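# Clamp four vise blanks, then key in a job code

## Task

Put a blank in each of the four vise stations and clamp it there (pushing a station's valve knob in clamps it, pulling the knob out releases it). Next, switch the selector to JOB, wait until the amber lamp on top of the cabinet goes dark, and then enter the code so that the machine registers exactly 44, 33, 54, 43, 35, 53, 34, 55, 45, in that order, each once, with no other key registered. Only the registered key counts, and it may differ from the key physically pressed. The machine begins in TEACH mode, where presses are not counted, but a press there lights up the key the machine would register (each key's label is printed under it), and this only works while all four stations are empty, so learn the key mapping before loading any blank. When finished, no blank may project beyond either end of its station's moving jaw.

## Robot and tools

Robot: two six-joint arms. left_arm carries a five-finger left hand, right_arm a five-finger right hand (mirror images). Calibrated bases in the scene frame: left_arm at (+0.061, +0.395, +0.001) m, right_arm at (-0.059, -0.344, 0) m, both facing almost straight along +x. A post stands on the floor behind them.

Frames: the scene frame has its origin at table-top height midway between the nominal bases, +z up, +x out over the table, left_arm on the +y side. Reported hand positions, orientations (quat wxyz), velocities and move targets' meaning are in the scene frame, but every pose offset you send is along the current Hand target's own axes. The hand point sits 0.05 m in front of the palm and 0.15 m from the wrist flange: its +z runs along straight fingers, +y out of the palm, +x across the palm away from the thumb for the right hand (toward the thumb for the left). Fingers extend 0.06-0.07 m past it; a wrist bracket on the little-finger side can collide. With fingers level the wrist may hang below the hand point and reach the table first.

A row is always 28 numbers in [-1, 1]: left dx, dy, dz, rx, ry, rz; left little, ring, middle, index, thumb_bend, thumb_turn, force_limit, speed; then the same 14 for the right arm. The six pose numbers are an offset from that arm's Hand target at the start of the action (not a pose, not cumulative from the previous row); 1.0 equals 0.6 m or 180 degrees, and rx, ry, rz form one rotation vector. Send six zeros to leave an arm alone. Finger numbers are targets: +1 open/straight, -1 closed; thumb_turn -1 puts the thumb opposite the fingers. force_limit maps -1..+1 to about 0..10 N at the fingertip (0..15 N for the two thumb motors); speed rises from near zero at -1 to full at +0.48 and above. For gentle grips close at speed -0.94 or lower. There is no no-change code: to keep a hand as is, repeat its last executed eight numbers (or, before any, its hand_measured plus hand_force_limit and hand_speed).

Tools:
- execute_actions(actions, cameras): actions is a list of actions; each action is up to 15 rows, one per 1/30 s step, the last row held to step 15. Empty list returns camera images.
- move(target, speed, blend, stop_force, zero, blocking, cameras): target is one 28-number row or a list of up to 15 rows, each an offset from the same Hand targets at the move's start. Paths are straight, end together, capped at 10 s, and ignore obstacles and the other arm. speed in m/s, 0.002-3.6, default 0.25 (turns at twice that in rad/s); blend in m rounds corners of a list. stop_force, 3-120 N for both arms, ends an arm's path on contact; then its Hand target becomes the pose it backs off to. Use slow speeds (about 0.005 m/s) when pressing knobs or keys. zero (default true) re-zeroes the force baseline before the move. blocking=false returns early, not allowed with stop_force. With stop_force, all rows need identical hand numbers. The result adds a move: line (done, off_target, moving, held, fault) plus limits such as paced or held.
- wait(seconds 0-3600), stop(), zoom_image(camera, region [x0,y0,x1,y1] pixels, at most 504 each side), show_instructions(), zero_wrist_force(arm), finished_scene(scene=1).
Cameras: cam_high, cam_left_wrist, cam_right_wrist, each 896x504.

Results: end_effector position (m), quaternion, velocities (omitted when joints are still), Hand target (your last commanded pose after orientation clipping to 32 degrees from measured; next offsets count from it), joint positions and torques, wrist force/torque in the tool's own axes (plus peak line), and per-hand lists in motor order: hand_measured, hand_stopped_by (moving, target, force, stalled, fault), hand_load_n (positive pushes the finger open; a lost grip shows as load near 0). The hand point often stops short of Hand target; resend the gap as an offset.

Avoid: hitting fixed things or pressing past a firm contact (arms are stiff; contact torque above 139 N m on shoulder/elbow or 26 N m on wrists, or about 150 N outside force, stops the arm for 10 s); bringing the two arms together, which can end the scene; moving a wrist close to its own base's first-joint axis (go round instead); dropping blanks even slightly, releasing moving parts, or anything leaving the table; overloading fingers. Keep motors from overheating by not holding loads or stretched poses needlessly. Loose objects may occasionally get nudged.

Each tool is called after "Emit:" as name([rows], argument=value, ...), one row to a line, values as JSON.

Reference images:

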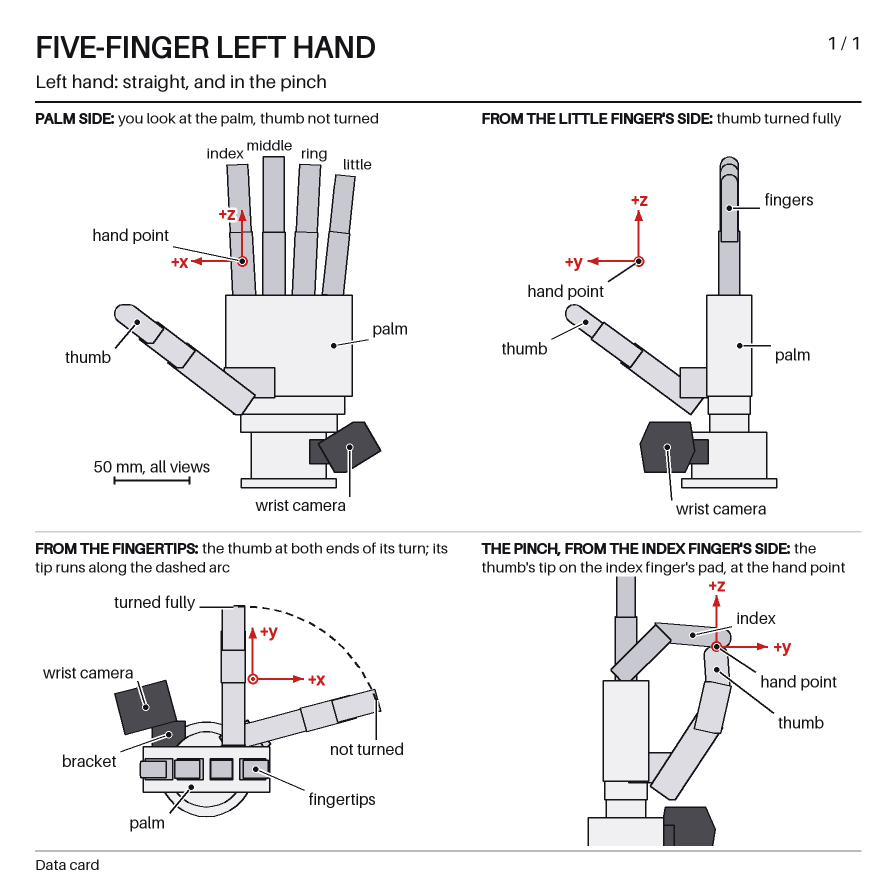

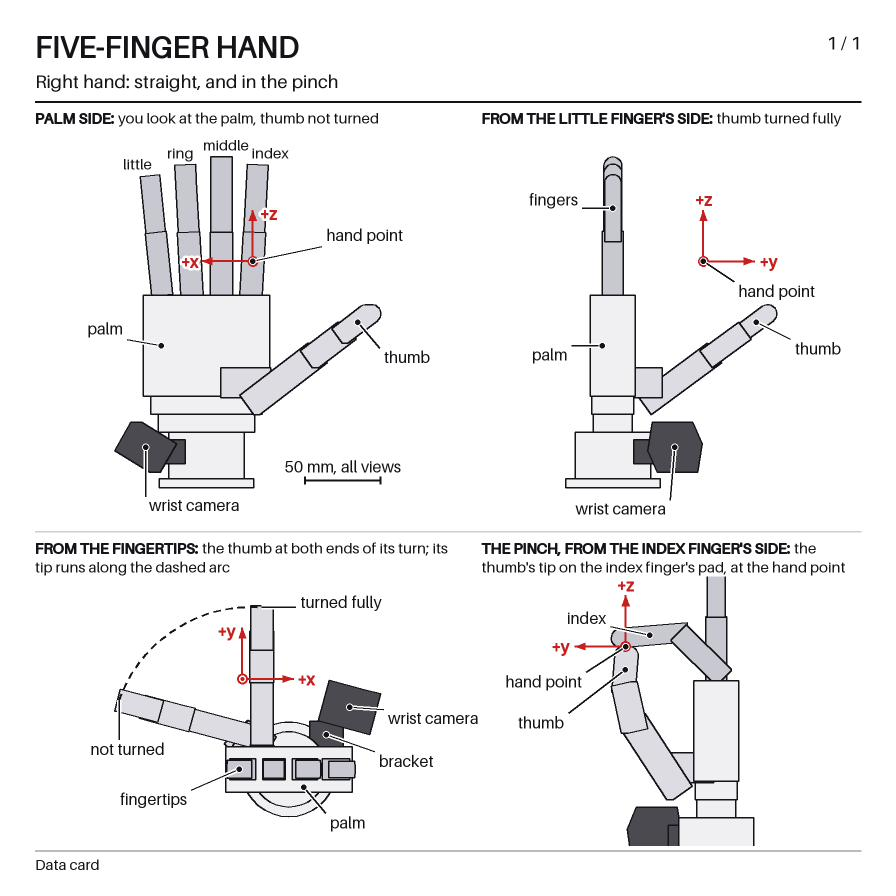

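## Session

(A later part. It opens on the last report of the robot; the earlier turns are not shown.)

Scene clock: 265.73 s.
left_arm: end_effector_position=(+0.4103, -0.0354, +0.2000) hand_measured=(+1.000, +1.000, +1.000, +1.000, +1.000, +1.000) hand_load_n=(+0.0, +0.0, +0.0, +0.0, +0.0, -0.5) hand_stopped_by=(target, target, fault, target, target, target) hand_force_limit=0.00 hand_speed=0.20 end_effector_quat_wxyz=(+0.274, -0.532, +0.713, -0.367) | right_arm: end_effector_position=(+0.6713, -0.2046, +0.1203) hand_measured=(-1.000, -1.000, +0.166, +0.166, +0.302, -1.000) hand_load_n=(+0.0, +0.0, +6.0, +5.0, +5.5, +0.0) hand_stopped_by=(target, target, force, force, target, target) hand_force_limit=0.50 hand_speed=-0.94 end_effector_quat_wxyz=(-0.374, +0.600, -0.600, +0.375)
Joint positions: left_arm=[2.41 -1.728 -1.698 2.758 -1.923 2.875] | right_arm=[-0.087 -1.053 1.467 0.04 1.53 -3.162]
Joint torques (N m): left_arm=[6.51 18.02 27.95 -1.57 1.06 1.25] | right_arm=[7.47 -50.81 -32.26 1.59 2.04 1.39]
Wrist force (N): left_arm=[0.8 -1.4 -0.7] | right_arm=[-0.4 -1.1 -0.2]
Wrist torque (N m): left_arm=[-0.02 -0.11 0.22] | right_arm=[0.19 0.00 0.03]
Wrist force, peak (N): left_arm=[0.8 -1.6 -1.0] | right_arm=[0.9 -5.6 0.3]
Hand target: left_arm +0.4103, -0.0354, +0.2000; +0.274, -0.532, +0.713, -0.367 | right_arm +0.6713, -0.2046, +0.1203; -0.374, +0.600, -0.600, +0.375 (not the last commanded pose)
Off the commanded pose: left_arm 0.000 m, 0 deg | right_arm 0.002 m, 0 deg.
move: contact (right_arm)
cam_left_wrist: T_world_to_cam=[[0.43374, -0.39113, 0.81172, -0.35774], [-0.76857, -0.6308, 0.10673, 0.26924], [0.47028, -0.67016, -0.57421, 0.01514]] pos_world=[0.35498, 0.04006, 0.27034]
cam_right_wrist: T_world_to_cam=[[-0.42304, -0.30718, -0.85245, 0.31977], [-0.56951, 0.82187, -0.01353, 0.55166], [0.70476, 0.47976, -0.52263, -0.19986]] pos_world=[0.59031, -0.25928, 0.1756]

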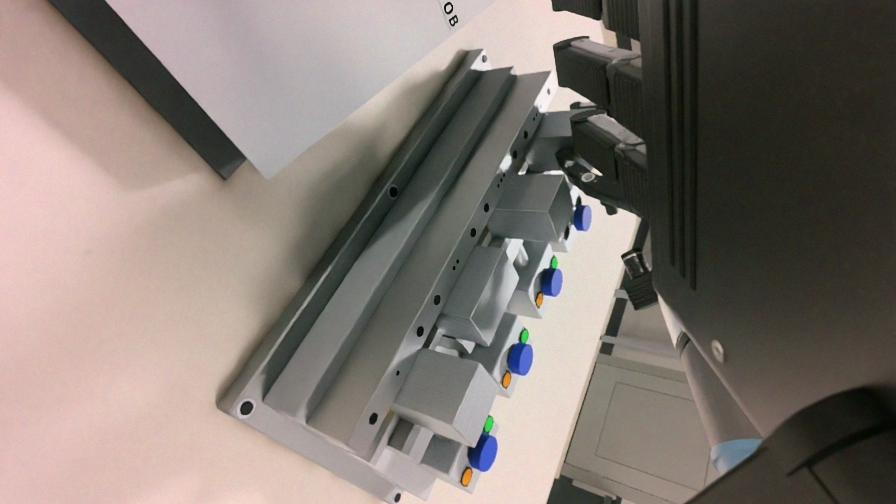

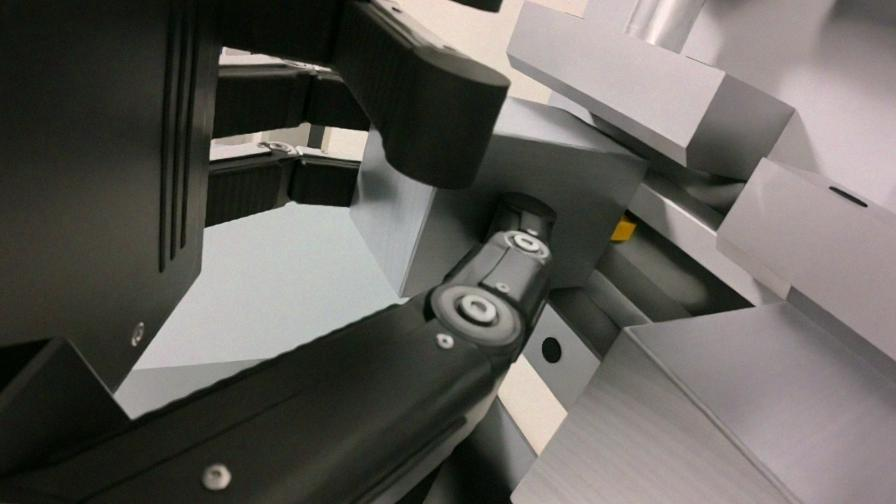

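Emit:
move(target=[0,0,0,0,0,0,1,1,1,1,1,1,0,0.2, 0,0,0,0,0,0,-1,-1,0.45,0.45,0.3,-1,0.5,-0.85])

Emit:
move([
  [0,0,0,0,0,0,1,1,1,1,1,1,0,0.2, 0,0.0033,-0.0067,0,0,0,-1,-1,0.45,0.45,0.3,-1,0.5,-0.85],
  [0,0,0,0,0,0,1,1,1,1,1,1,0,0.2, 0,-0.1315,-0.0724,0,0,0,-1,-1,0.45,0.45,0.3,-1,0.5,-0.85],
], speed=[0.03,0.12], cameras=["cam_left_wrist","cam_right_wrist"])

Emit:
zoom_image(camera="cam_right_wrist", region=[500, 0, 896, 300])

Scene clock: 266.83 s.
left_arm: end_effector_position=(+0.4103, -0.0354, +0.2000) hand_measured=(+1.000, +1.000, +1.000, +1.000, +1.000, +1.000) hand_load_n=(+0.0, +0.0, +0.0, +0.0, +0.0, -0.5) hand_stopped_by=(target, target, fault, target, target, target) hand_force_limit=0.00 hand_speed=0.20 end_effector_quat_wxyz=(+0.274, -0.532, +0.713, -0.367) | right_arm: end_effector_position=(+0.6713, -0.2046, +0.1203) hand_measured=(-1.000, -1.000, +0.450, +0.450, +0.300, -1.000) hand_load_n=(+0.0, +0.0, +0.0, +0.0, +0.0, +0.0) hand_stopped_by=(target, target, target, target, target, target) hand_force_limit=0.50 hand_speed=-0.85 end_effector_quat_wxyz=(-0.374, +0.600, -0.600, +0.375)
Joint positions: left_arm=[2.41 -1.728 -1.698 2.758 -1.923 2.875] | right_arm=[-0.087 -1.053 1.467 0.04 1.53 -3.162]
Joint torques (N m): left_arm=[6.3 18.37 28.32 -1.49 1.09 1.32] | right_arm=[6.31 -50.88 -31.9 -0.95 1.45 0.67]
Wrist force (N): left_arm=[0.9 -1.2 -0.7] | right_arm=[-0.2 1.2 0.5]
Wrist torque (N m): left_arm=[0.02 -0.12 0.22] | right_arm=[0.22 -0.04 0.01]
Wrist force, peak (N): left_arm=[0.8 -1.4 -1.0] | right_arm=[0.0 3.1 0.8]
Hand target: left_arm +0.4103, -0.0354, +0.2000; +0.274, -0.532, +0.713, -0.367 | right_arm +0.6713, -0.2046, +0.1203; -0.374, +0.600, -0.600, +0.375
Off the commanded pose: left_arm 0.000 m, 0 deg | right_arm 0.000 m, 0 deg.
move: done

Scene clock: 268.60 s.
left_arm: end_effector_position=(+0.4103, -0.0354, +0.2000) hand_measured=(+1.000, +1.000, +1.000, +1.000, +1.000, +1.000) hand_load_n=(+0.0, +0.0, +0.0, +0.0, +0.0, +0.0) hand_stopped_by=(target, target, fault, target, target, target) hand_force_limit=0.00 hand_speed=0.20 end_effector_quat_wxyz=(+0.274, -0.532, +0.713, -0.367) | right_arm: end_effector_position=(+0.6669, -0.2045, +0.2102) hand_measured=(-1.000, -1.000, +0.450, +0.450, +0.300, -1.000) hand_load_n=(+0.0, +0.0, +0.0, +0.0, +0.0, +0.0) hand_stopped_by=(target, target, target, target, target, target) hand_force_limit=0.50 hand_speed=-0.85 end_effector_quat_wxyz=(-0.374, +0.600, -0.600, +0.375)
Joint positions: left_arm=[2.41 -1.728 -1.698 2.758 -1.923 2.875] | right_arm=[-0.087 -1.129 1.342 0.241 1.53 -3.162]
Joint torques (N m): left_arm=[6.25 18.04 27.62 -1.57 1.06 1.36] | right_arm=[6.88 -51.14 -34.79 2.26 0.91 -1.76]
Wrist force (N): left_arm=[0.7 -1.3 -0.8] | right_arm=[-0.4 1.0 0.5]
Wrist torque (N m): left_arm=[0.02 -0.10 0.21] | right_arm=[0.18 -0.01 -0.05]
Wrist force, peak (N): left_arm=[1.0 -1.9 -0.6] | right_arm=[0.0 2.7 0.7]
Hand target: left_arm +0.4103, -0.0354, +0.2000; +0.274, -0.532, +0.713, -0.367 | right_arm +0.6669, -0.2045, +0.2103; -0.374, +0.600, -0.600, +0.375
Off the commanded pose: left_arm 0.000 m, 0 deg | right_arm 0.000 m, 0 deg.
move: done
cam_left_wrist: T_world_to_cam=[[0.43374, -0.39113, 0.81172, -0.35774], [-0.76857, -0.6308, 0.10673, 0.26924], [0.47028, -0.67016, -0.57421, 0.01514]] pos_world=[0.35498, 0.04006, 0.27034]
cam_right_wrist: T_world_to_cam=[[-0.42296, -0.30712, -0.85251, 0.39456], [-0.56957, 0.82183, -0.01349, 0.5503], [0.70476, 0.47986, -0.52253, -0.14983]] pos_world=[0.58591, -0.25917, 0.2655]

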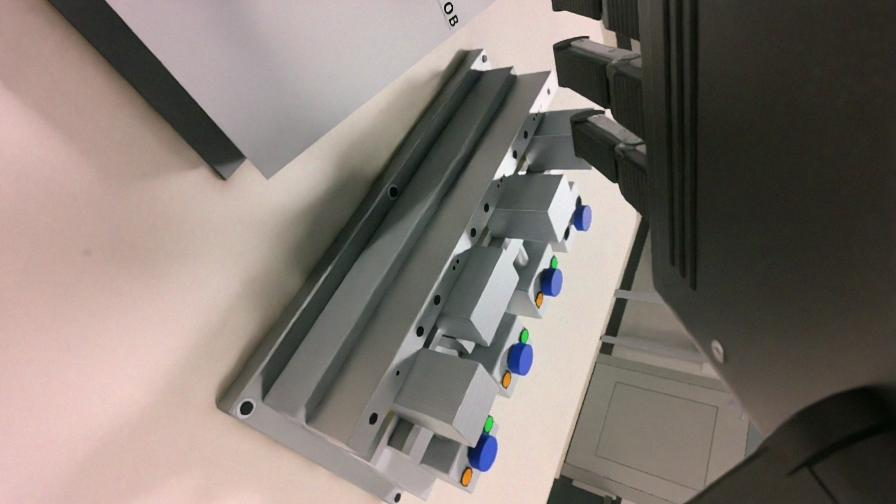

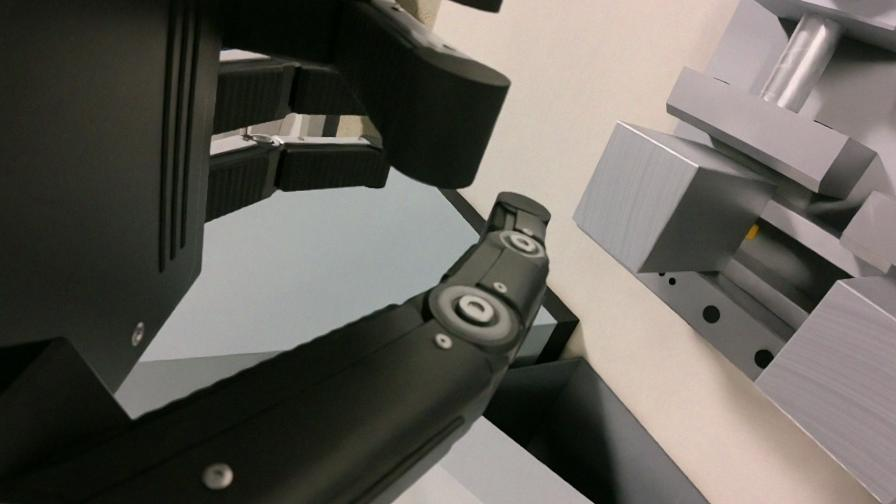

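Scaled by 1.273 from the camera's image (finer frame: 1280x720).

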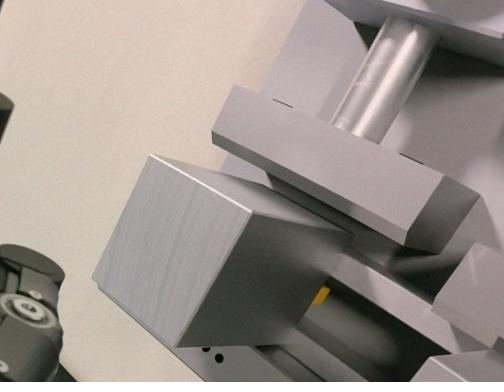

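Emit:
move(target=[0,0,0,0,0,0,1,1,1,1,1,1,0,0.2, 0.1558,0.0813,-0.09,-0.1889,0,0,-1,-1,1,-1,1,-1,0.2,0.2], speed=0.25)

Emit:
move(target=[0,0,0,0,0,0,1,1,1,1,1,1,0,0.2, 0,0.0358,0.0621,0,0,0,-1,-1,1,-1,1,-1,0.2,0.2], speed=0.06, stop_force=8, cameras=["cam_left_wrist","cam_right_wrist"])

Emit:
zoom_image(camera="cam_left_wrist", region=[500, 120, 680, 270])

Scene clock: 271.00 s.
left_arm: end_effector_position=(+0.4103, -0.0354, +0.2000) hand_measured=(+1.000, +1.000, +1.000, +1.000, +1.000, +1.000) hand_load_n=(+0.0, +0.0, -0.5, +0.0, +0.0, +0.0) hand_stopped_by=(target, target, fault, target, target, target) hand_force_limit=0.00 hand_speed=0.20 end_effector_quat_wxyz=(+0.274, -0.532, +0.713, -0.367) | right_arm: end_effector_position=(+0.5969, -0.2979, +0.1902) hand_measured=(-1.000, -1.000, +1.000, -1.000, +1.000, -1.000) hand_load_n=(+0.0, +0.0, +0.0, +0.0, +0.0, +0.0) hand_stopped_by=(target, target, target, target, target, target) hand_force_limit=0.20 hand_speed=0.20 end_effector_quat_wxyz=(-0.183, +0.683, -0.683, +0.183)
Joint positions: left_arm=[2.41 -1.728 -1.698 2.758 -1.923 2.875] | right_arm=[-0.245 -0.906 0.934 1.028 1.47 -3.319]
Joint torques (N m): left_arm=[6.39 18.28 28.07 -1.39 1.13 1.25] | right_arm=[-5.97 -36.32 -32.87 3.7 2.81 -2.43]
Wrist force (N): left_arm=[0.5 -1.3 -0.4] | right_arm=[-0.1 1.6 0.0]
Wrist torque (N m): left_arm=[0.00 -0.06 0.20] | right_arm=[0.24 -0.03 0.09]
Wrist force, peak (N): left_arm=[1.0 -1.7 -0.8] | right_arm=[0.0 2.0 -0.6]
Hand target: left_arm +0.4103, -0.0354, +0.2000; +0.274, -0.532, +0.713, -0.367 | right_arm +0.5968, -0.2979, +0.1902; -0.183, +0.683, -0.683, +0.183
Off the commanded pose: left_arm 0.000 m, 0 deg | right_arm 0.000 m, 0 deg.
move: done

Scene clock: 272.87 s.
left_arm: end_effector_position=(+0.4103, -0.0354, +0.2000) hand_measured=(+1.000, +1.000, +1.000, +1.000, +1.000, +1.000) hand_load_n=(+0.0, +0.0, +0.0, +0.0, +0.0, +0.0) hand_stopped_by=(target, target, fault, target, target, target) hand_force_limit=0.00 hand_speed=0.20 end_effector_quat_wxyz=(+0.274, -0.532, +0.713, -0.367) | right_arm: end_effector_position=(+0.5969, -0.2980, +0.1472) hand_measured=(-1.000, -1.000, +1.000, -1.000, +1.000, -1.000) hand_load_n=(+0.0, +0.0, +0.0, +0.0, +0.0, +0.0) hand_stopped_by=(target, target, target, target, target, target) hand_force_limit=0.20 hand_speed=0.20 end_effector_quat_wxyz=(-0.183, +0.683, -0.683, +0.183)
Joint positions: left_arm=[2.41 -1.728 -1.698 2.758 -1.923 2.875] | right_arm=[-0.245 -0.897 1.028 0.925 1.47 -3.319]
Joint torques (N m): left_arm=[6.93 17.98 27.56 -1.45 1.09 1.35] | right_arm=[-5.83 -36.51 -7.58 -0.77 -2.45 1.16]
Wrist force (N): left_arm=[1.1 -1.2 -0.6] | right_arm=[-0.2 1.7 -0.1]
Wrist torque (N m): left_arm=[0.01 -0.15 0.24] | right_arm=[0.28 0.00 0.10]
Wrist force, peak (N): left_arm=[0.9 -1.6 -0.7] | right_arm=[0.1 2.0 0.2]
Hand target: left_arm +0.4103, -0.0354, +0.2000; +0.274, -0.532, +0.713, -0.367 | right_arm +0.5969, -0.2980, +0.1472; -0.183, +0.683, -0.683, +0.183
Off the commanded pose: left_arm 0.000 m, 0 deg | right_arm 0.000 m, 0 deg.
move: done
cam_left_wrist: T_world_to_cam=[[0.43374, -0.39113, 0.81172, -0.35774], [-0.76857, -0.6308, 0.10673, 0.26924], [0.47028, -0.67016, -0.57421, 0.01514]] pos_world=[0.35498, 0.04006, 0.27034]
cam_right_wrist: T_world_to_cam=[[-0.82761, -0.30651, -0.47023, 0.46802], [-0.47922, 0.82202, 0.30763, 0.48529], [0.29225, 0.47994, -0.82719, 0.20255]] pos_world=[0.5607, -0.35267, 0.23833]

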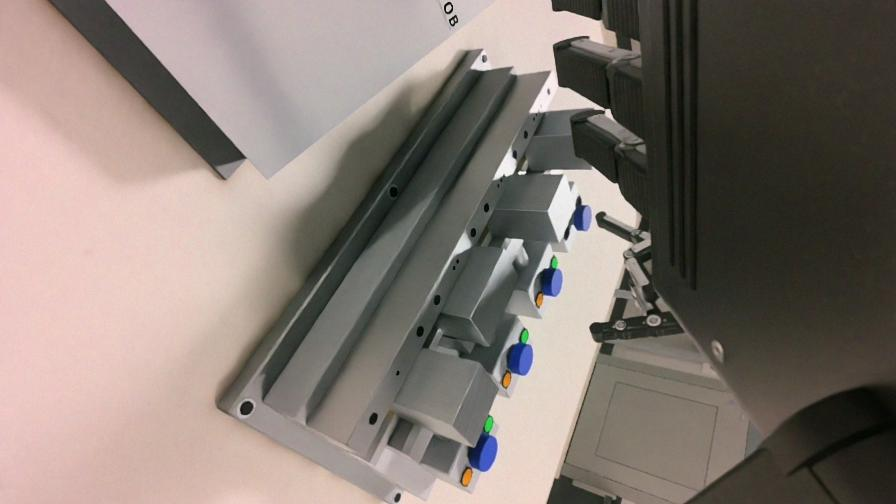

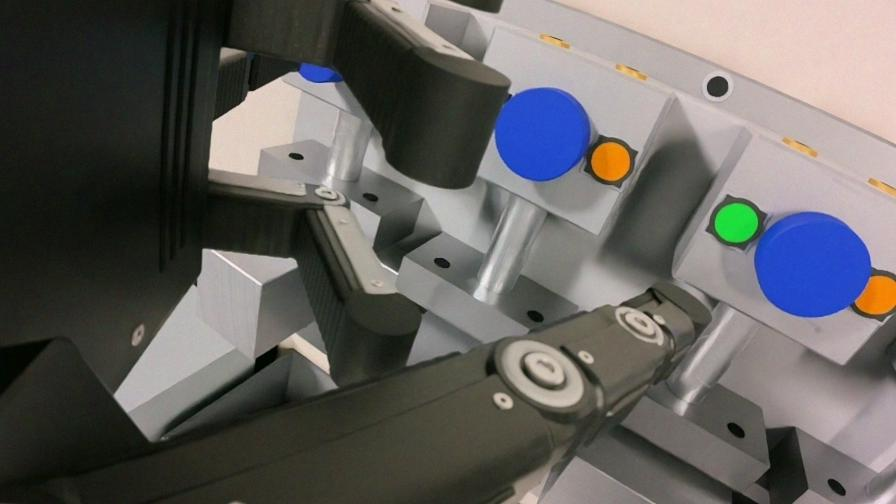

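Scaled by 2.800 from the camera's image (finer frame: 1280x720).

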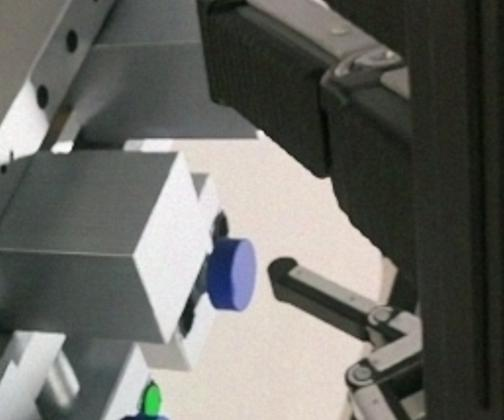

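Emit:
move(target=[0,0,0,0,0,0,1,1,1,1,1,1,0,0.2, 0,0.0158,0.0274,0,0,0,-1,-1,1,-1,1,-1,0.2,0.2], speed=0.01, stop_force=20, cameras=["cam_left_wrist","cam_right_wrist"])

Emit:
zoom_image(camera="cam_left_wrist", region=[500, 120, 680, 270])

Scene clock: 275.80 s.
left_arm: end_effector_position=(+0.4103, -0.0354, +0.2000) hand_measured=(+1.000, +1.000, +1.000, +1.000, +1.000, +1.000) hand_load_n=(+0.0, +0.0, -0.5, +0.0, +0.0, +0.0) hand_stopped_by=(target, target, fault, target, target, target) hand_force_limit=0.00 hand_speed=0.20 end_effector_quat_wxyz=(+0.274, -0.532, +0.713, -0.367) | right_arm: end_effector_position=(+0.5969, -0.2980, +0.1316) hand_measured=(-1.000, -1.000, +1.000, -1.000, +1.000, -1.000) hand_load_n=(+0.0, +0.0, +0.0, +0.0, +0.0, +0.0) hand_stopped_by=(target, target, target, target, target, target) hand_force_limit=0.20 hand_speed=0.20 end_effector_quat_wxyz=(-0.183, +0.683, -0.683, +0.183)
Joint positions: left_arm=[2.41 -1.728 -1.698 2.758 -1.923 2.875] | right_arm=[-0.245 -0.89 1.058 0.889 1.47 -3.319]
Joint torques (N m): left_arm=[6.53 18.67 27.23 -1.49 1.04 1.38] | right_arm=[-0.95 -56.89 -33.26 3.89 -2.31 -0.34]
Wrist force (N): left_arm=[0.8 -1.6 -0.9] | right_arm=[-0.1 1.9 0.0]
Wrist torque (N m): left_arm=[-0.03 -0.13 0.22] | right_arm=[0.31 -0.02 0.11]
Wrist force, peak (N): left_arm=[1.0 -1.8 -0.9] | right_arm=[-0.3 -0.6 -21.4]
Hand target: left_arm +0.4103, -0.0354, +0.2000; +0.274, -0.532, +0.713, -0.367 | right_arm +0.5969, -0.2980, +0.1316; -0.183, +0.683, -0.683, +0.183 (not the last commanded pose)
Off the commanded pose: left_arm 0.000 m, 0 deg | right_arm 0.003 m, 0 deg.
move: contact (right_arm)
cam_left_wrist: T_world_to_cam=[[0.43374, -0.39113, 0.81172, -0.35774], [-0.76857, -0.6308, 0.10673, 0.26924], [0.47028, -0.67016, -0.57421, 0.01514]] pos_world=[0.35498, 0.04006, 0.27034]
cam_right_wrist: T_world_to_cam=[[-0.82763, -0.30647, -0.47022, 0.46063], [-0.47919, 0.82203, 0.30765, 0.49018], [0.29225, 0.47994, -0.82719, 0.18961]] pos_world=[0.5607, -0.35277, 0.22263]

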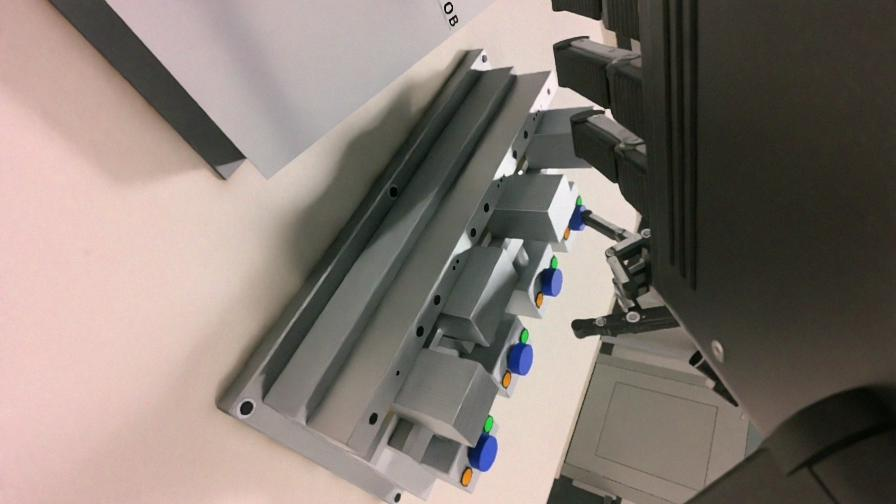

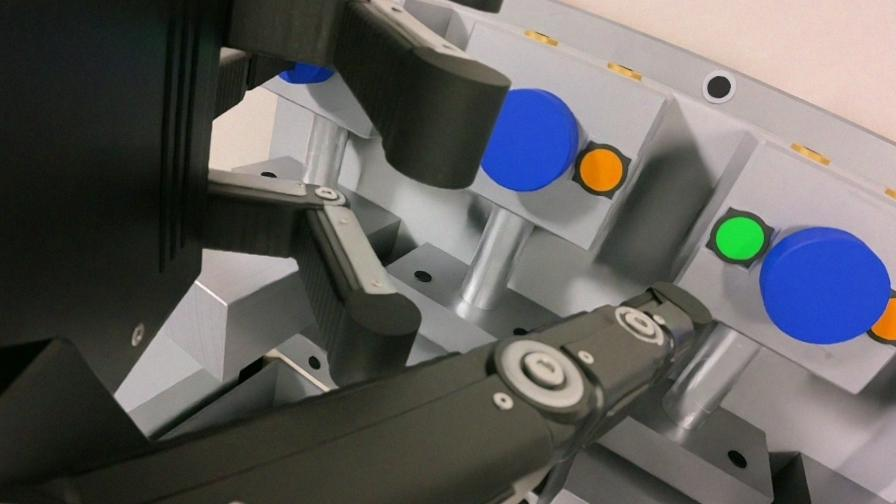

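Scaled by 2.800 from the camera's image (finer frame: 1280x720).

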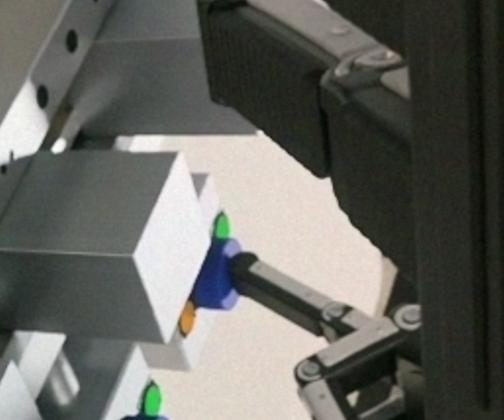

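Emit:
move(target=[0,0,0,0,0,0,1,1,1,1,1,1,0,0.2, 0,-0.0667,-0.1155,0,0,0,-1,-1,1,-1,1,-1,0.2,0.2], speed=0.1, cameras=["cam_high"])

Emit:
zoom_image(camera="cam_high", region=[405, 225, 475, 285])

Emit:
zoom_image(camera="cam_high", region=[290, 160, 410, 330])

Scene clock: 277.60 s.
left_arm: end_effector_position=(+0.4103, -0.0354, +0.2000) hand_measured=(+1.000, +1.000, +1.000, +1.000, +1.000, +1.000) hand_load_n=(+0.0, +0.0, +0.0, +0.0, +0.0, +0.0) hand_stopped_by=(target, target, fault, target, target, target) hand_force_limit=0.00 hand_speed=0.20 end_effector_quat_wxyz=(+0.274, -0.532, +0.713, -0.367) | right_arm: end_effector_position=(+0.5969, -0.2979, +0.2115) hand_measured=(-1.000, -1.000, +1.000, -1.000, +1.000, -1.000) hand_load_n=(+0.0, +0.0, +0.0, +0.0, +0.0, +0.0) hand_stopped_by=(target, target, target, target, target, target) hand_force_limit=0.20 hand_speed=0.20 end_effector_quat_wxyz=(-0.183, +0.683, -0.683, +0.183)
Joint positions: left_arm=[2.41 -1.728 -1.698 2.758 -1.923 2.875] | right_arm=[-0.245 -0.906 0.88 1.083 1.47 -3.319]
Joint torques (N m): left_arm=[7.12 18.03 27.68 -1.47 1 1.28] | right_arm=[6.62 -36.55 -33.87 3.98 2.84 -1.64]
Wrist force (N): left_arm=[0.8 -1.2 -1.0] | right_arm=[0.1 2.0 0.1]
Wrist torque (N m): left_arm=[0.04 -0.13 0.21] | right_arm=[0.33 -0.05 0.13]
Wrist force, peak (N): left_arm=[0.9 -1.8 -0.6] | right_arm=[-0.3 2.3 0.6]
Hand target: left_arm +0.4103, -0.0354, +0.2000; +0.274, -0.532, +0.713, -0.367 | right_arm +0.5969, -0.2979, +0.2116; -0.183, +0.683, -0.683, +0.183
Off the commanded pose: left_arm 0.000 m, 0 deg | right_arm 0.000 m, 0 deg.
move: done

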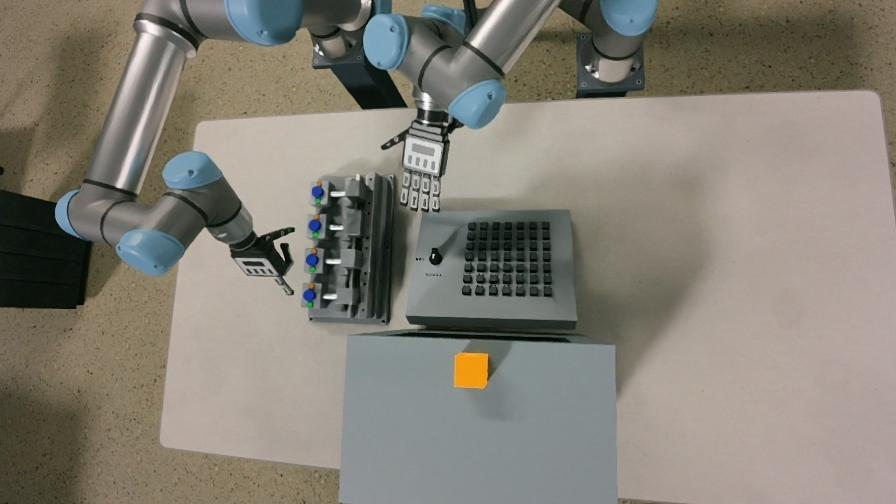

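Scaled by 7.200 from the camera's image (finer frame: 1280x720).

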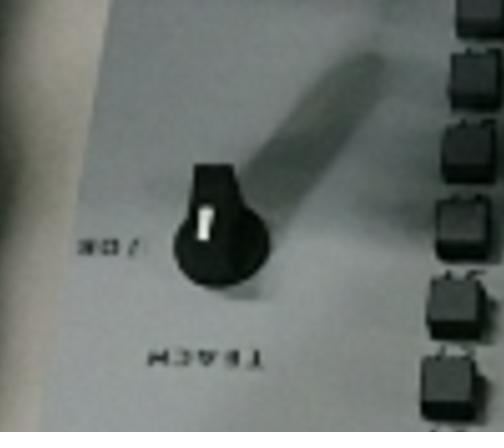

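Scaled by 2.965 from the camera's image (finer frame: 1280x720).

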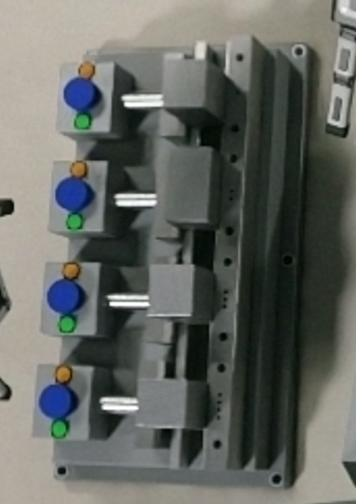

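Emit:
move([
  [0,-0.1628,-0.1162,0,0,0,1,1,1,1,1,1,0,0.2, 0,0,0,0,0,0,-1,-1,1,-1,1,-1,0.2,0.2],
  [-0.0606,-0.2495,0.0342,-0.0767,-0.1739,-0.5576,1,1,1,1,1,1,0,0.2, 0,0,0,0,0,0,-1,-1,1,-1,1,-1,0.2,0.2],
], speed=[0.2,0.3], blend=0.02, cameras=["cam_high"])

Emit:
move(target=[0,0,0,0,0,0,-1,-1,1,-1,0,1,0,0.2, 0,0,0,0,0,0,-1,-1,1,-1,1,-1,0.2,0.2], cameras=["cam_left_wrist"])

Scene clock: 282.80 s.
left_arm: end_effector_position=(+0.5201, -0.0300, +0.3098) hand_measured=(+1.000, +1.000, +1.000, +1.000, +1.000, +1.000) hand_load_n=(+0.0, +0.0, +0.0, +0.0, +0.0, +0.0) hand_stopped_by=(target, target, fault, target, target, target) hand_force_limit=0.00 hand_speed=0.20 end_effector_quat_wxyz=(+0.000, +0.974, +0.000, +0.228) | right_arm: end_effector_position=(+0.5969, -0.2979, +0.2116) hand_measured=(-1.000, -1.000, +1.000, -1.000, +1.000, -1.000) hand_load_n=(+0.0, +0.0, +0.0, +0.0, +0.0, +0.0) hand_stopped_by=(target, target, target, target, target, target) hand_force_limit=0.20 hand_speed=0.20 end_effector_quat_wxyz=(-0.183, +0.683, -0.683, +0.183)
Joint positions: left_arm=[2.565 -1.974 -1.156 1.953 -1.814 1.048] | right_arm=[-0.245 -0.906 0.879 1.083 1.47 -3.319]
Joint torques (N m): left_arm=[7.21 26.98 30.09 -3.49 1.1 -1.83] | right_arm=[6.94 -36.62 -33.77 3.91 2.76 -2.02]
Wrist force (N): left_arm=[1.3 -2.6 -0.6] | right_arm=[-0.1 2.0 -0.1]
Wrist torque (N m): left_arm=[-0.27 -0.13 0.26] | right_arm=[0.34 -0.01 0.12]
Wrist force, peak (N): left_arm=[1.6 -2.8 -0.5] | right_arm=[0.1 2.3 0.0]
Hand target: left_arm +0.5201, -0.0300, +0.3098; +0.000, +0.974, +0.000, +0.228 | right_arm +0.5969, -0.2979, +0.2116; -0.183, +0.683, -0.683, +0.183
Off the commanded pose: left_arm 0.000 m, 0 deg | right_arm 0.000 m, 0 deg.
move: done

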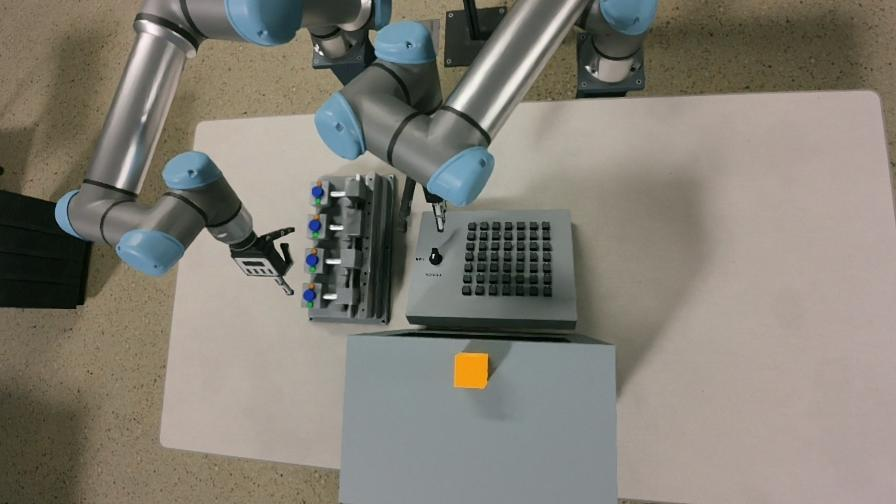

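Scene clock: 283.70 s.
left_arm: end_effector_position=(+0.5202, -0.0300, +0.3098) hand_measured=(-1.000, -1.000, +1.000, -1.000, +0.000, +1.000) hand_load_n=(+0.0, +0.0, +0.0, +0.0, +0.0, +0.0) hand_stopped_by=(target, target, fault, target, target, target) hand_force_limit=0.00 hand_speed=0.20 end_effector_quat_wxyz=(+0.000, +0.974, +0.000, +0.228) | right_arm: end_effector_position=(+0.5969, -0.2979, +0.2116) hand_measured=(-1.000, -1.000, +1.000, -1.000, +1.000, -1.000) hand_load_n=(+0.0, +0.0, +0.0, +0.0, +0.0, +0.0) hand_stopped_by=(target, target, target, target, target, target) hand_force_limit=0.20 hand_speed=0.20 end_effector_quat_wxyz=(-0.183, +0.683, -0.683, +0.183)
Joint positions: left_arm=[2.565 -1.974 -1.156 1.953 -1.814 1.047] | right_arm=[-0.245 -0.906 0.879 1.083 1.47 -3.319]
Joint torques (N m): left_arm=[6.12 27.2 28.79 -3.26 0.24 -1.63] | right_arm=[7 -36.52 -33.36 3.98 2.89 -2]
Wrist force (N): left_arm=[1.4 -2.4 -0.2] | right_arm=[0.0 2.0 0.1]
Wrist torque (N m): left_arm=[-0.25 -0.12 0.27] | right_arm=[0.34 -0.03 0.12]
Wrist force, peak (N): left_arm=[1.4 -2.7 -0.7] | right_arm=[0.0 2.2 0.2]
Hand target: left_arm +0.5201, -0.0300, +0.3098; +0.000, +0.974, +0.000, +0.228 | right_arm +0.5969, -0.2979, +0.2116; -0.183, +0.683, -0.683, +0.183
Off the commanded pose: left_arm 0.000 m, 0 deg | right_arm 0.000 m, 0 deg.
move: done
cam_left_wrist: T_world_to_cam=[[0.20643, 0.96677, 0.15082, -0.1286], [0.50919, -0.23777, 0.82715, -0.53078], [0.83553, -0.09395, -0.54136, -0.15267]] pos_world=[0.42438, -0.01622, 0.37579]

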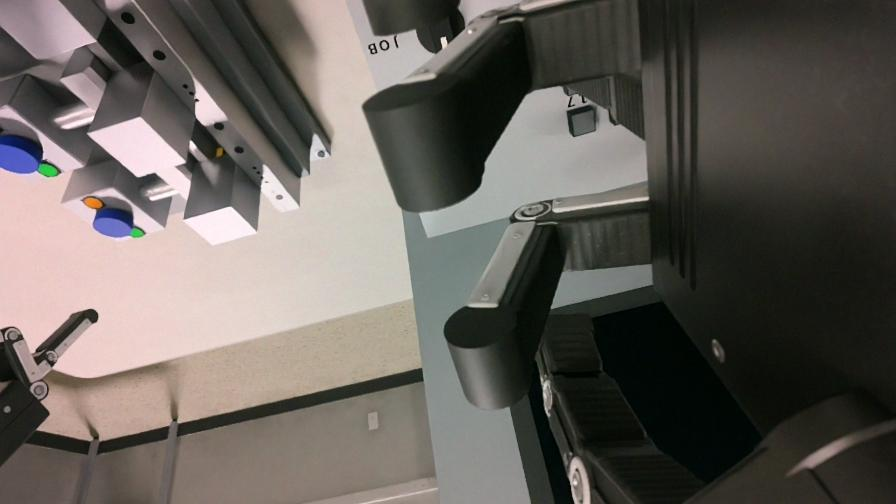

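Emit:
move(target=[0,0,0,0,0,0,-1,-1,1,-1,0,1,0,0.2, -0.1132,-0.1096,-0.2762,0.2263,-0.2708,-0.2078,1,1,1,1,1,1,0.2,0.2], speed=0.3, cameras=["cam_right_wrist","cam_high"])

Scene clock: 288.00 s.
left_arm: end_effector_position=(+0.5202, -0.0300, +0.3098) hand_measured=(-1.000, -1.000, +1.000, -1.000, +0.000, +1.000) hand_load_n=(+0.0, +0.0, +0.0, +0.0, +0.5, +0.0) hand_stopped_by=(target, target, fault, target, target, target) hand_force_limit=0.00 hand_speed=0.20 end_effector_quat_wxyz=(+0.000, +0.974, +0.000, +0.228) | right_arm: end_effector_position=(+0.5711, -0.2298, +0.3880) hand_measured=(+1.000, +1.000, +1.000, +1.000, +1.000, +1.000) hand_load_n=(-0.5, +0.0, -0.5, +0.0, +0.0, +0.0) hand_stopped_by=(target, target, target, target, target, target) hand_force_limit=0.20 hand_speed=0.20 end_effector_quat_wxyz=(-0.588, +0.766, -0.206, +0.158)
Joint positions: left_arm=[2.565 -1.974 -1.156 1.953 -1.814 1.047] | right_arm=[-0.461 -0.978 0.896 1.284 0.282 -4.33]
Joint torques (N m): left_arm=[-0.73 28.66 18.94 -2.37 -1 -1.59] | right_arm=[7.39 -33.57 -32.16 4.72 -4.25 -2.3]
Wrist force (N): left_arm=[1.5 -2.3 -0.4] | right_arm=[-0.2 1.5 0.5]
Wrist torque (N m): left_arm=[-0.23 -0.13 0.27] | right_arm=[0.29 -0.04 0.13]
Wrist force, peak (N): left_arm=[1.5 -2.7 -0.7] | right_arm=[0.1 2.3 0.5]
Hand target: left_arm +0.5201, -0.0300, +0.3098; +0.000, +0.974, +0.000, +0.228 | right_arm +0.5711, -0.2298, +0.3880; -0.588, +0.766, -0.206, +0.158
Off the commanded pose: left_arm 0.000 m, 0 deg | right_arm 0.000 m, 0 deg.
move: done
cam_right_wrist: T_world_to_cam=[[0.13906, -0.37241, -0.91759, 0.18705], [-0.99009, -0.07068, -0.12136, 0.59595], [-0.01966, 0.92537, -0.37855, 0.48293]] pos_world=[0.57353, -0.33511, 0.42677]
Images, in order (width x height): cam_high 896x504, cam_right_wrist 896x504.

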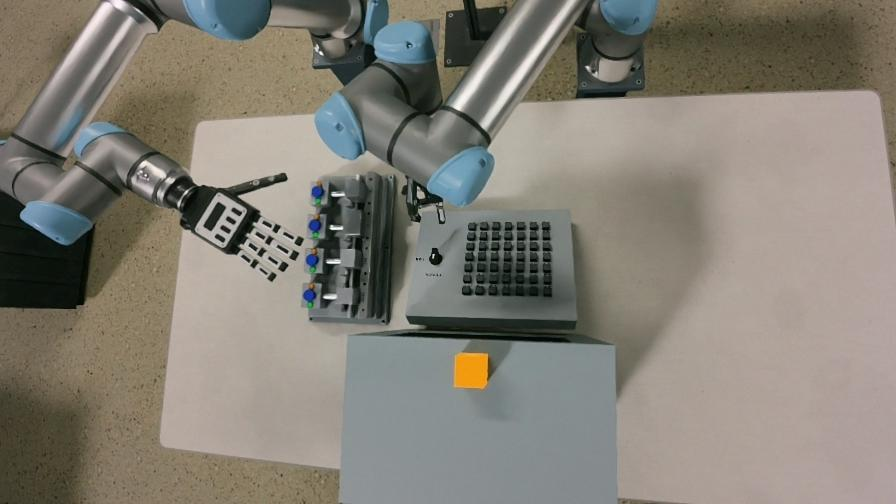

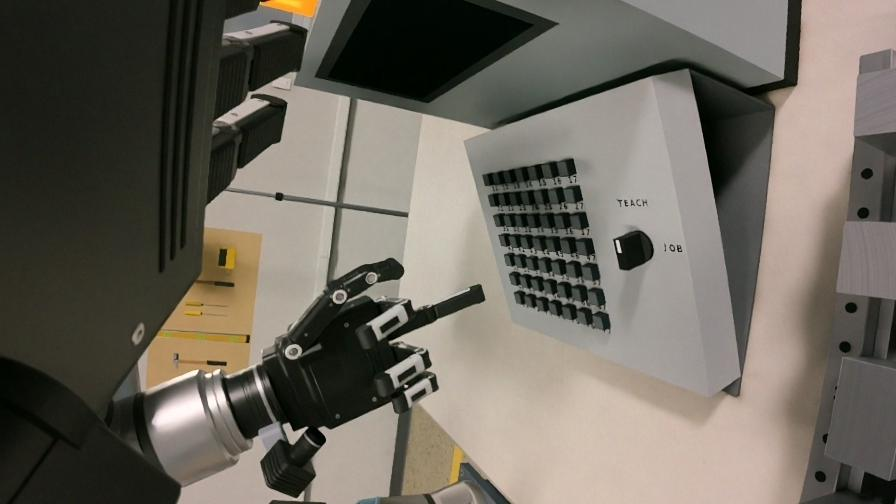

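Emit:
zoom_image(camera="cam_right_wrist", region=[560, 180, 700, 300])

Scaled by 3.600 from the camera's image (finer frame: 1280x720).

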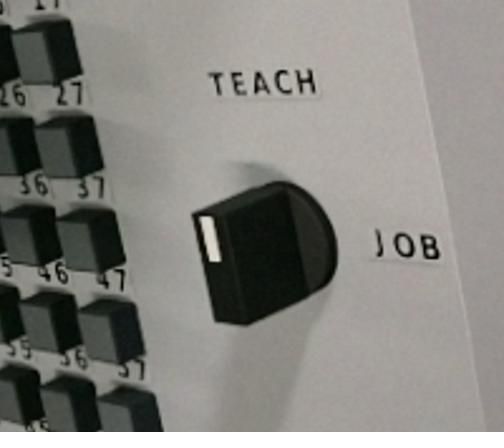

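Emit:
move(target=[0.0067,0.0317,0.162,0,0,0,-1,-1,1,-1,0,1,0,0.2, 0,0,0,0,0,0,1,1,1,1,1,1,0.2,0.2], speed=0.12, cameras=["cam_right_wrist","cam_left_wrist","cam_high"])

Emit:
zoom_image(camera="cam_right_wrist", region=[540, 160, 720, 310])

Scene clock: 290.67 s.
left_arm: end_effector_position=(+0.5668, -0.0490, +0.2246) hand_measured=(-1.000, -1.000, +1.000, -1.000, +0.000, +1.000) hand_load_n=(+0.0, +0.0, +0.0, +0.0, +0.0, +0.0) hand_stopped_by=(target, target, fault, target, target, target) hand_force_limit=0.00 hand_speed=0.20 end_effector_quat_wxyz=(+0.000, +0.974, +0.000, +0.228) | right_arm: end_effector_position=(+0.5711, -0.2298, +0.3880) hand_measured=(+1.000, +1.000, +1.000, +1.000, +1.000, +1.000) hand_load_n=(+0.0, +0.0, +0.0, +0.0, +0.0, +0.0) hand_stopped_by=(target, target, target, target, target, target) hand_force_limit=0.20 hand_speed=0.20 end_effector_quat_wxyz=(-0.588, +0.766, -0.206, +0.158)
Joint positions: left_arm=[2.583 -2.108 -1.173 2.108 -1.807 1.065] | right_arm=[-0.461 -0.978 0.896 1.284 0.282 -4.33]
Joint torques (N m): left_arm=[7.49 31.37 29.86 0.3 1.07 1.76] | right_arm=[8.05 -32.77 -32.64 4.62 -4.35 -2.37]
Wrist force (N): left_arm=[1.6 -2.4 -0.4] | right_arm=[-0.3 1.5 0.6]
Wrist torque (N m): left_arm=[-0.26 -0.18 0.20] | right_arm=[0.28 -0.03 0.13]
Wrist force, peak (N): left_arm=[1.5 -2.7 -1.1] | right_arm=[-0.1 1.7 0.6]
Hand target: left_arm +0.5669, -0.0490, +0.2245; +0.000, +0.974, +0.000, +0.228 | right_arm +0.5711, -0.2298, +0.3880; -0.588, +0.766, -0.206, +0.158
Off the commanded pose: left_arm 0.000 m, 0 deg | right_arm 0.000 m, 0 deg.
move: done
cam_left_wrist: T_world_to_cam=[[0.20643, 0.96677, 0.15082, -0.10712], [0.50919, -0.23777, 0.82715, -0.48858], [0.83553, -0.09395, -0.54136, -0.23959]] pos_world=[0.47108, -0.03512, 0.29059]
cam_right_wrist: T_world_to_cam=[[0.13909, -0.37239, -0.91759, 0.18703], [-0.99008, -0.07079, -0.12135, 0.59591], [-0.01976, 0.92537, -0.37854, 0.48298]] pos_world=[0.57353, -0.33511, 0.42677]

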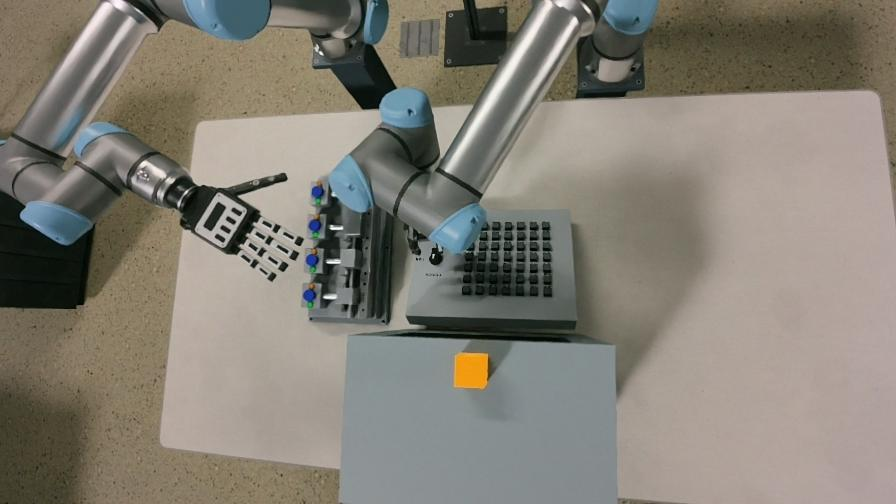

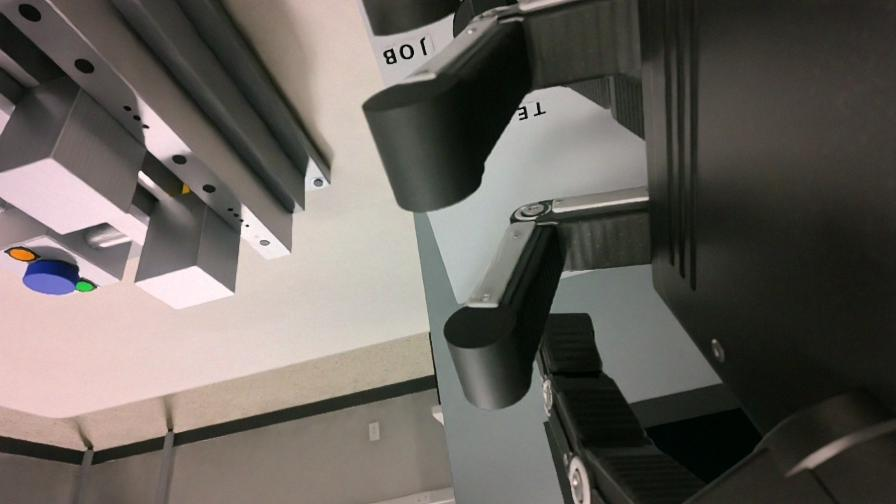

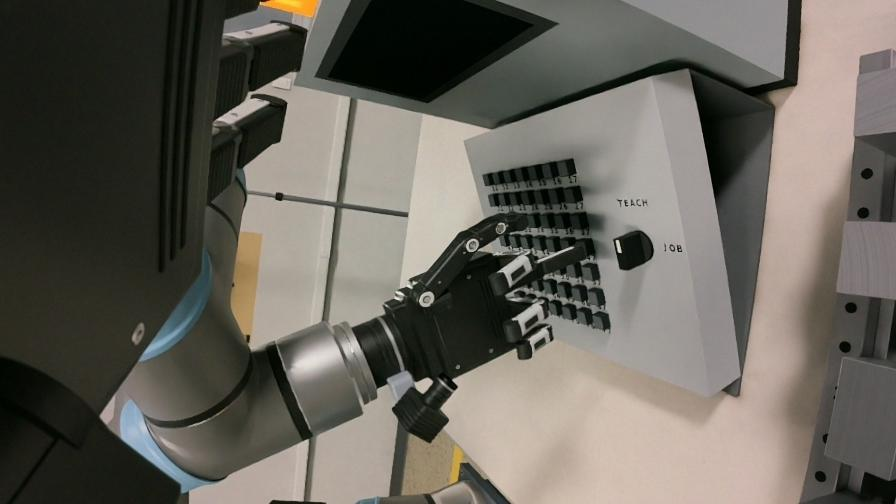

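Scaled by 2.800 from the camera's image (finer frame: 1280x720).

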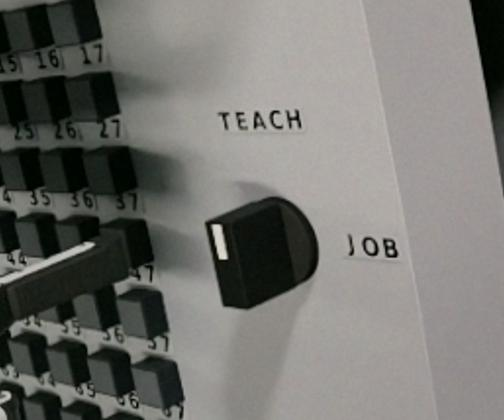

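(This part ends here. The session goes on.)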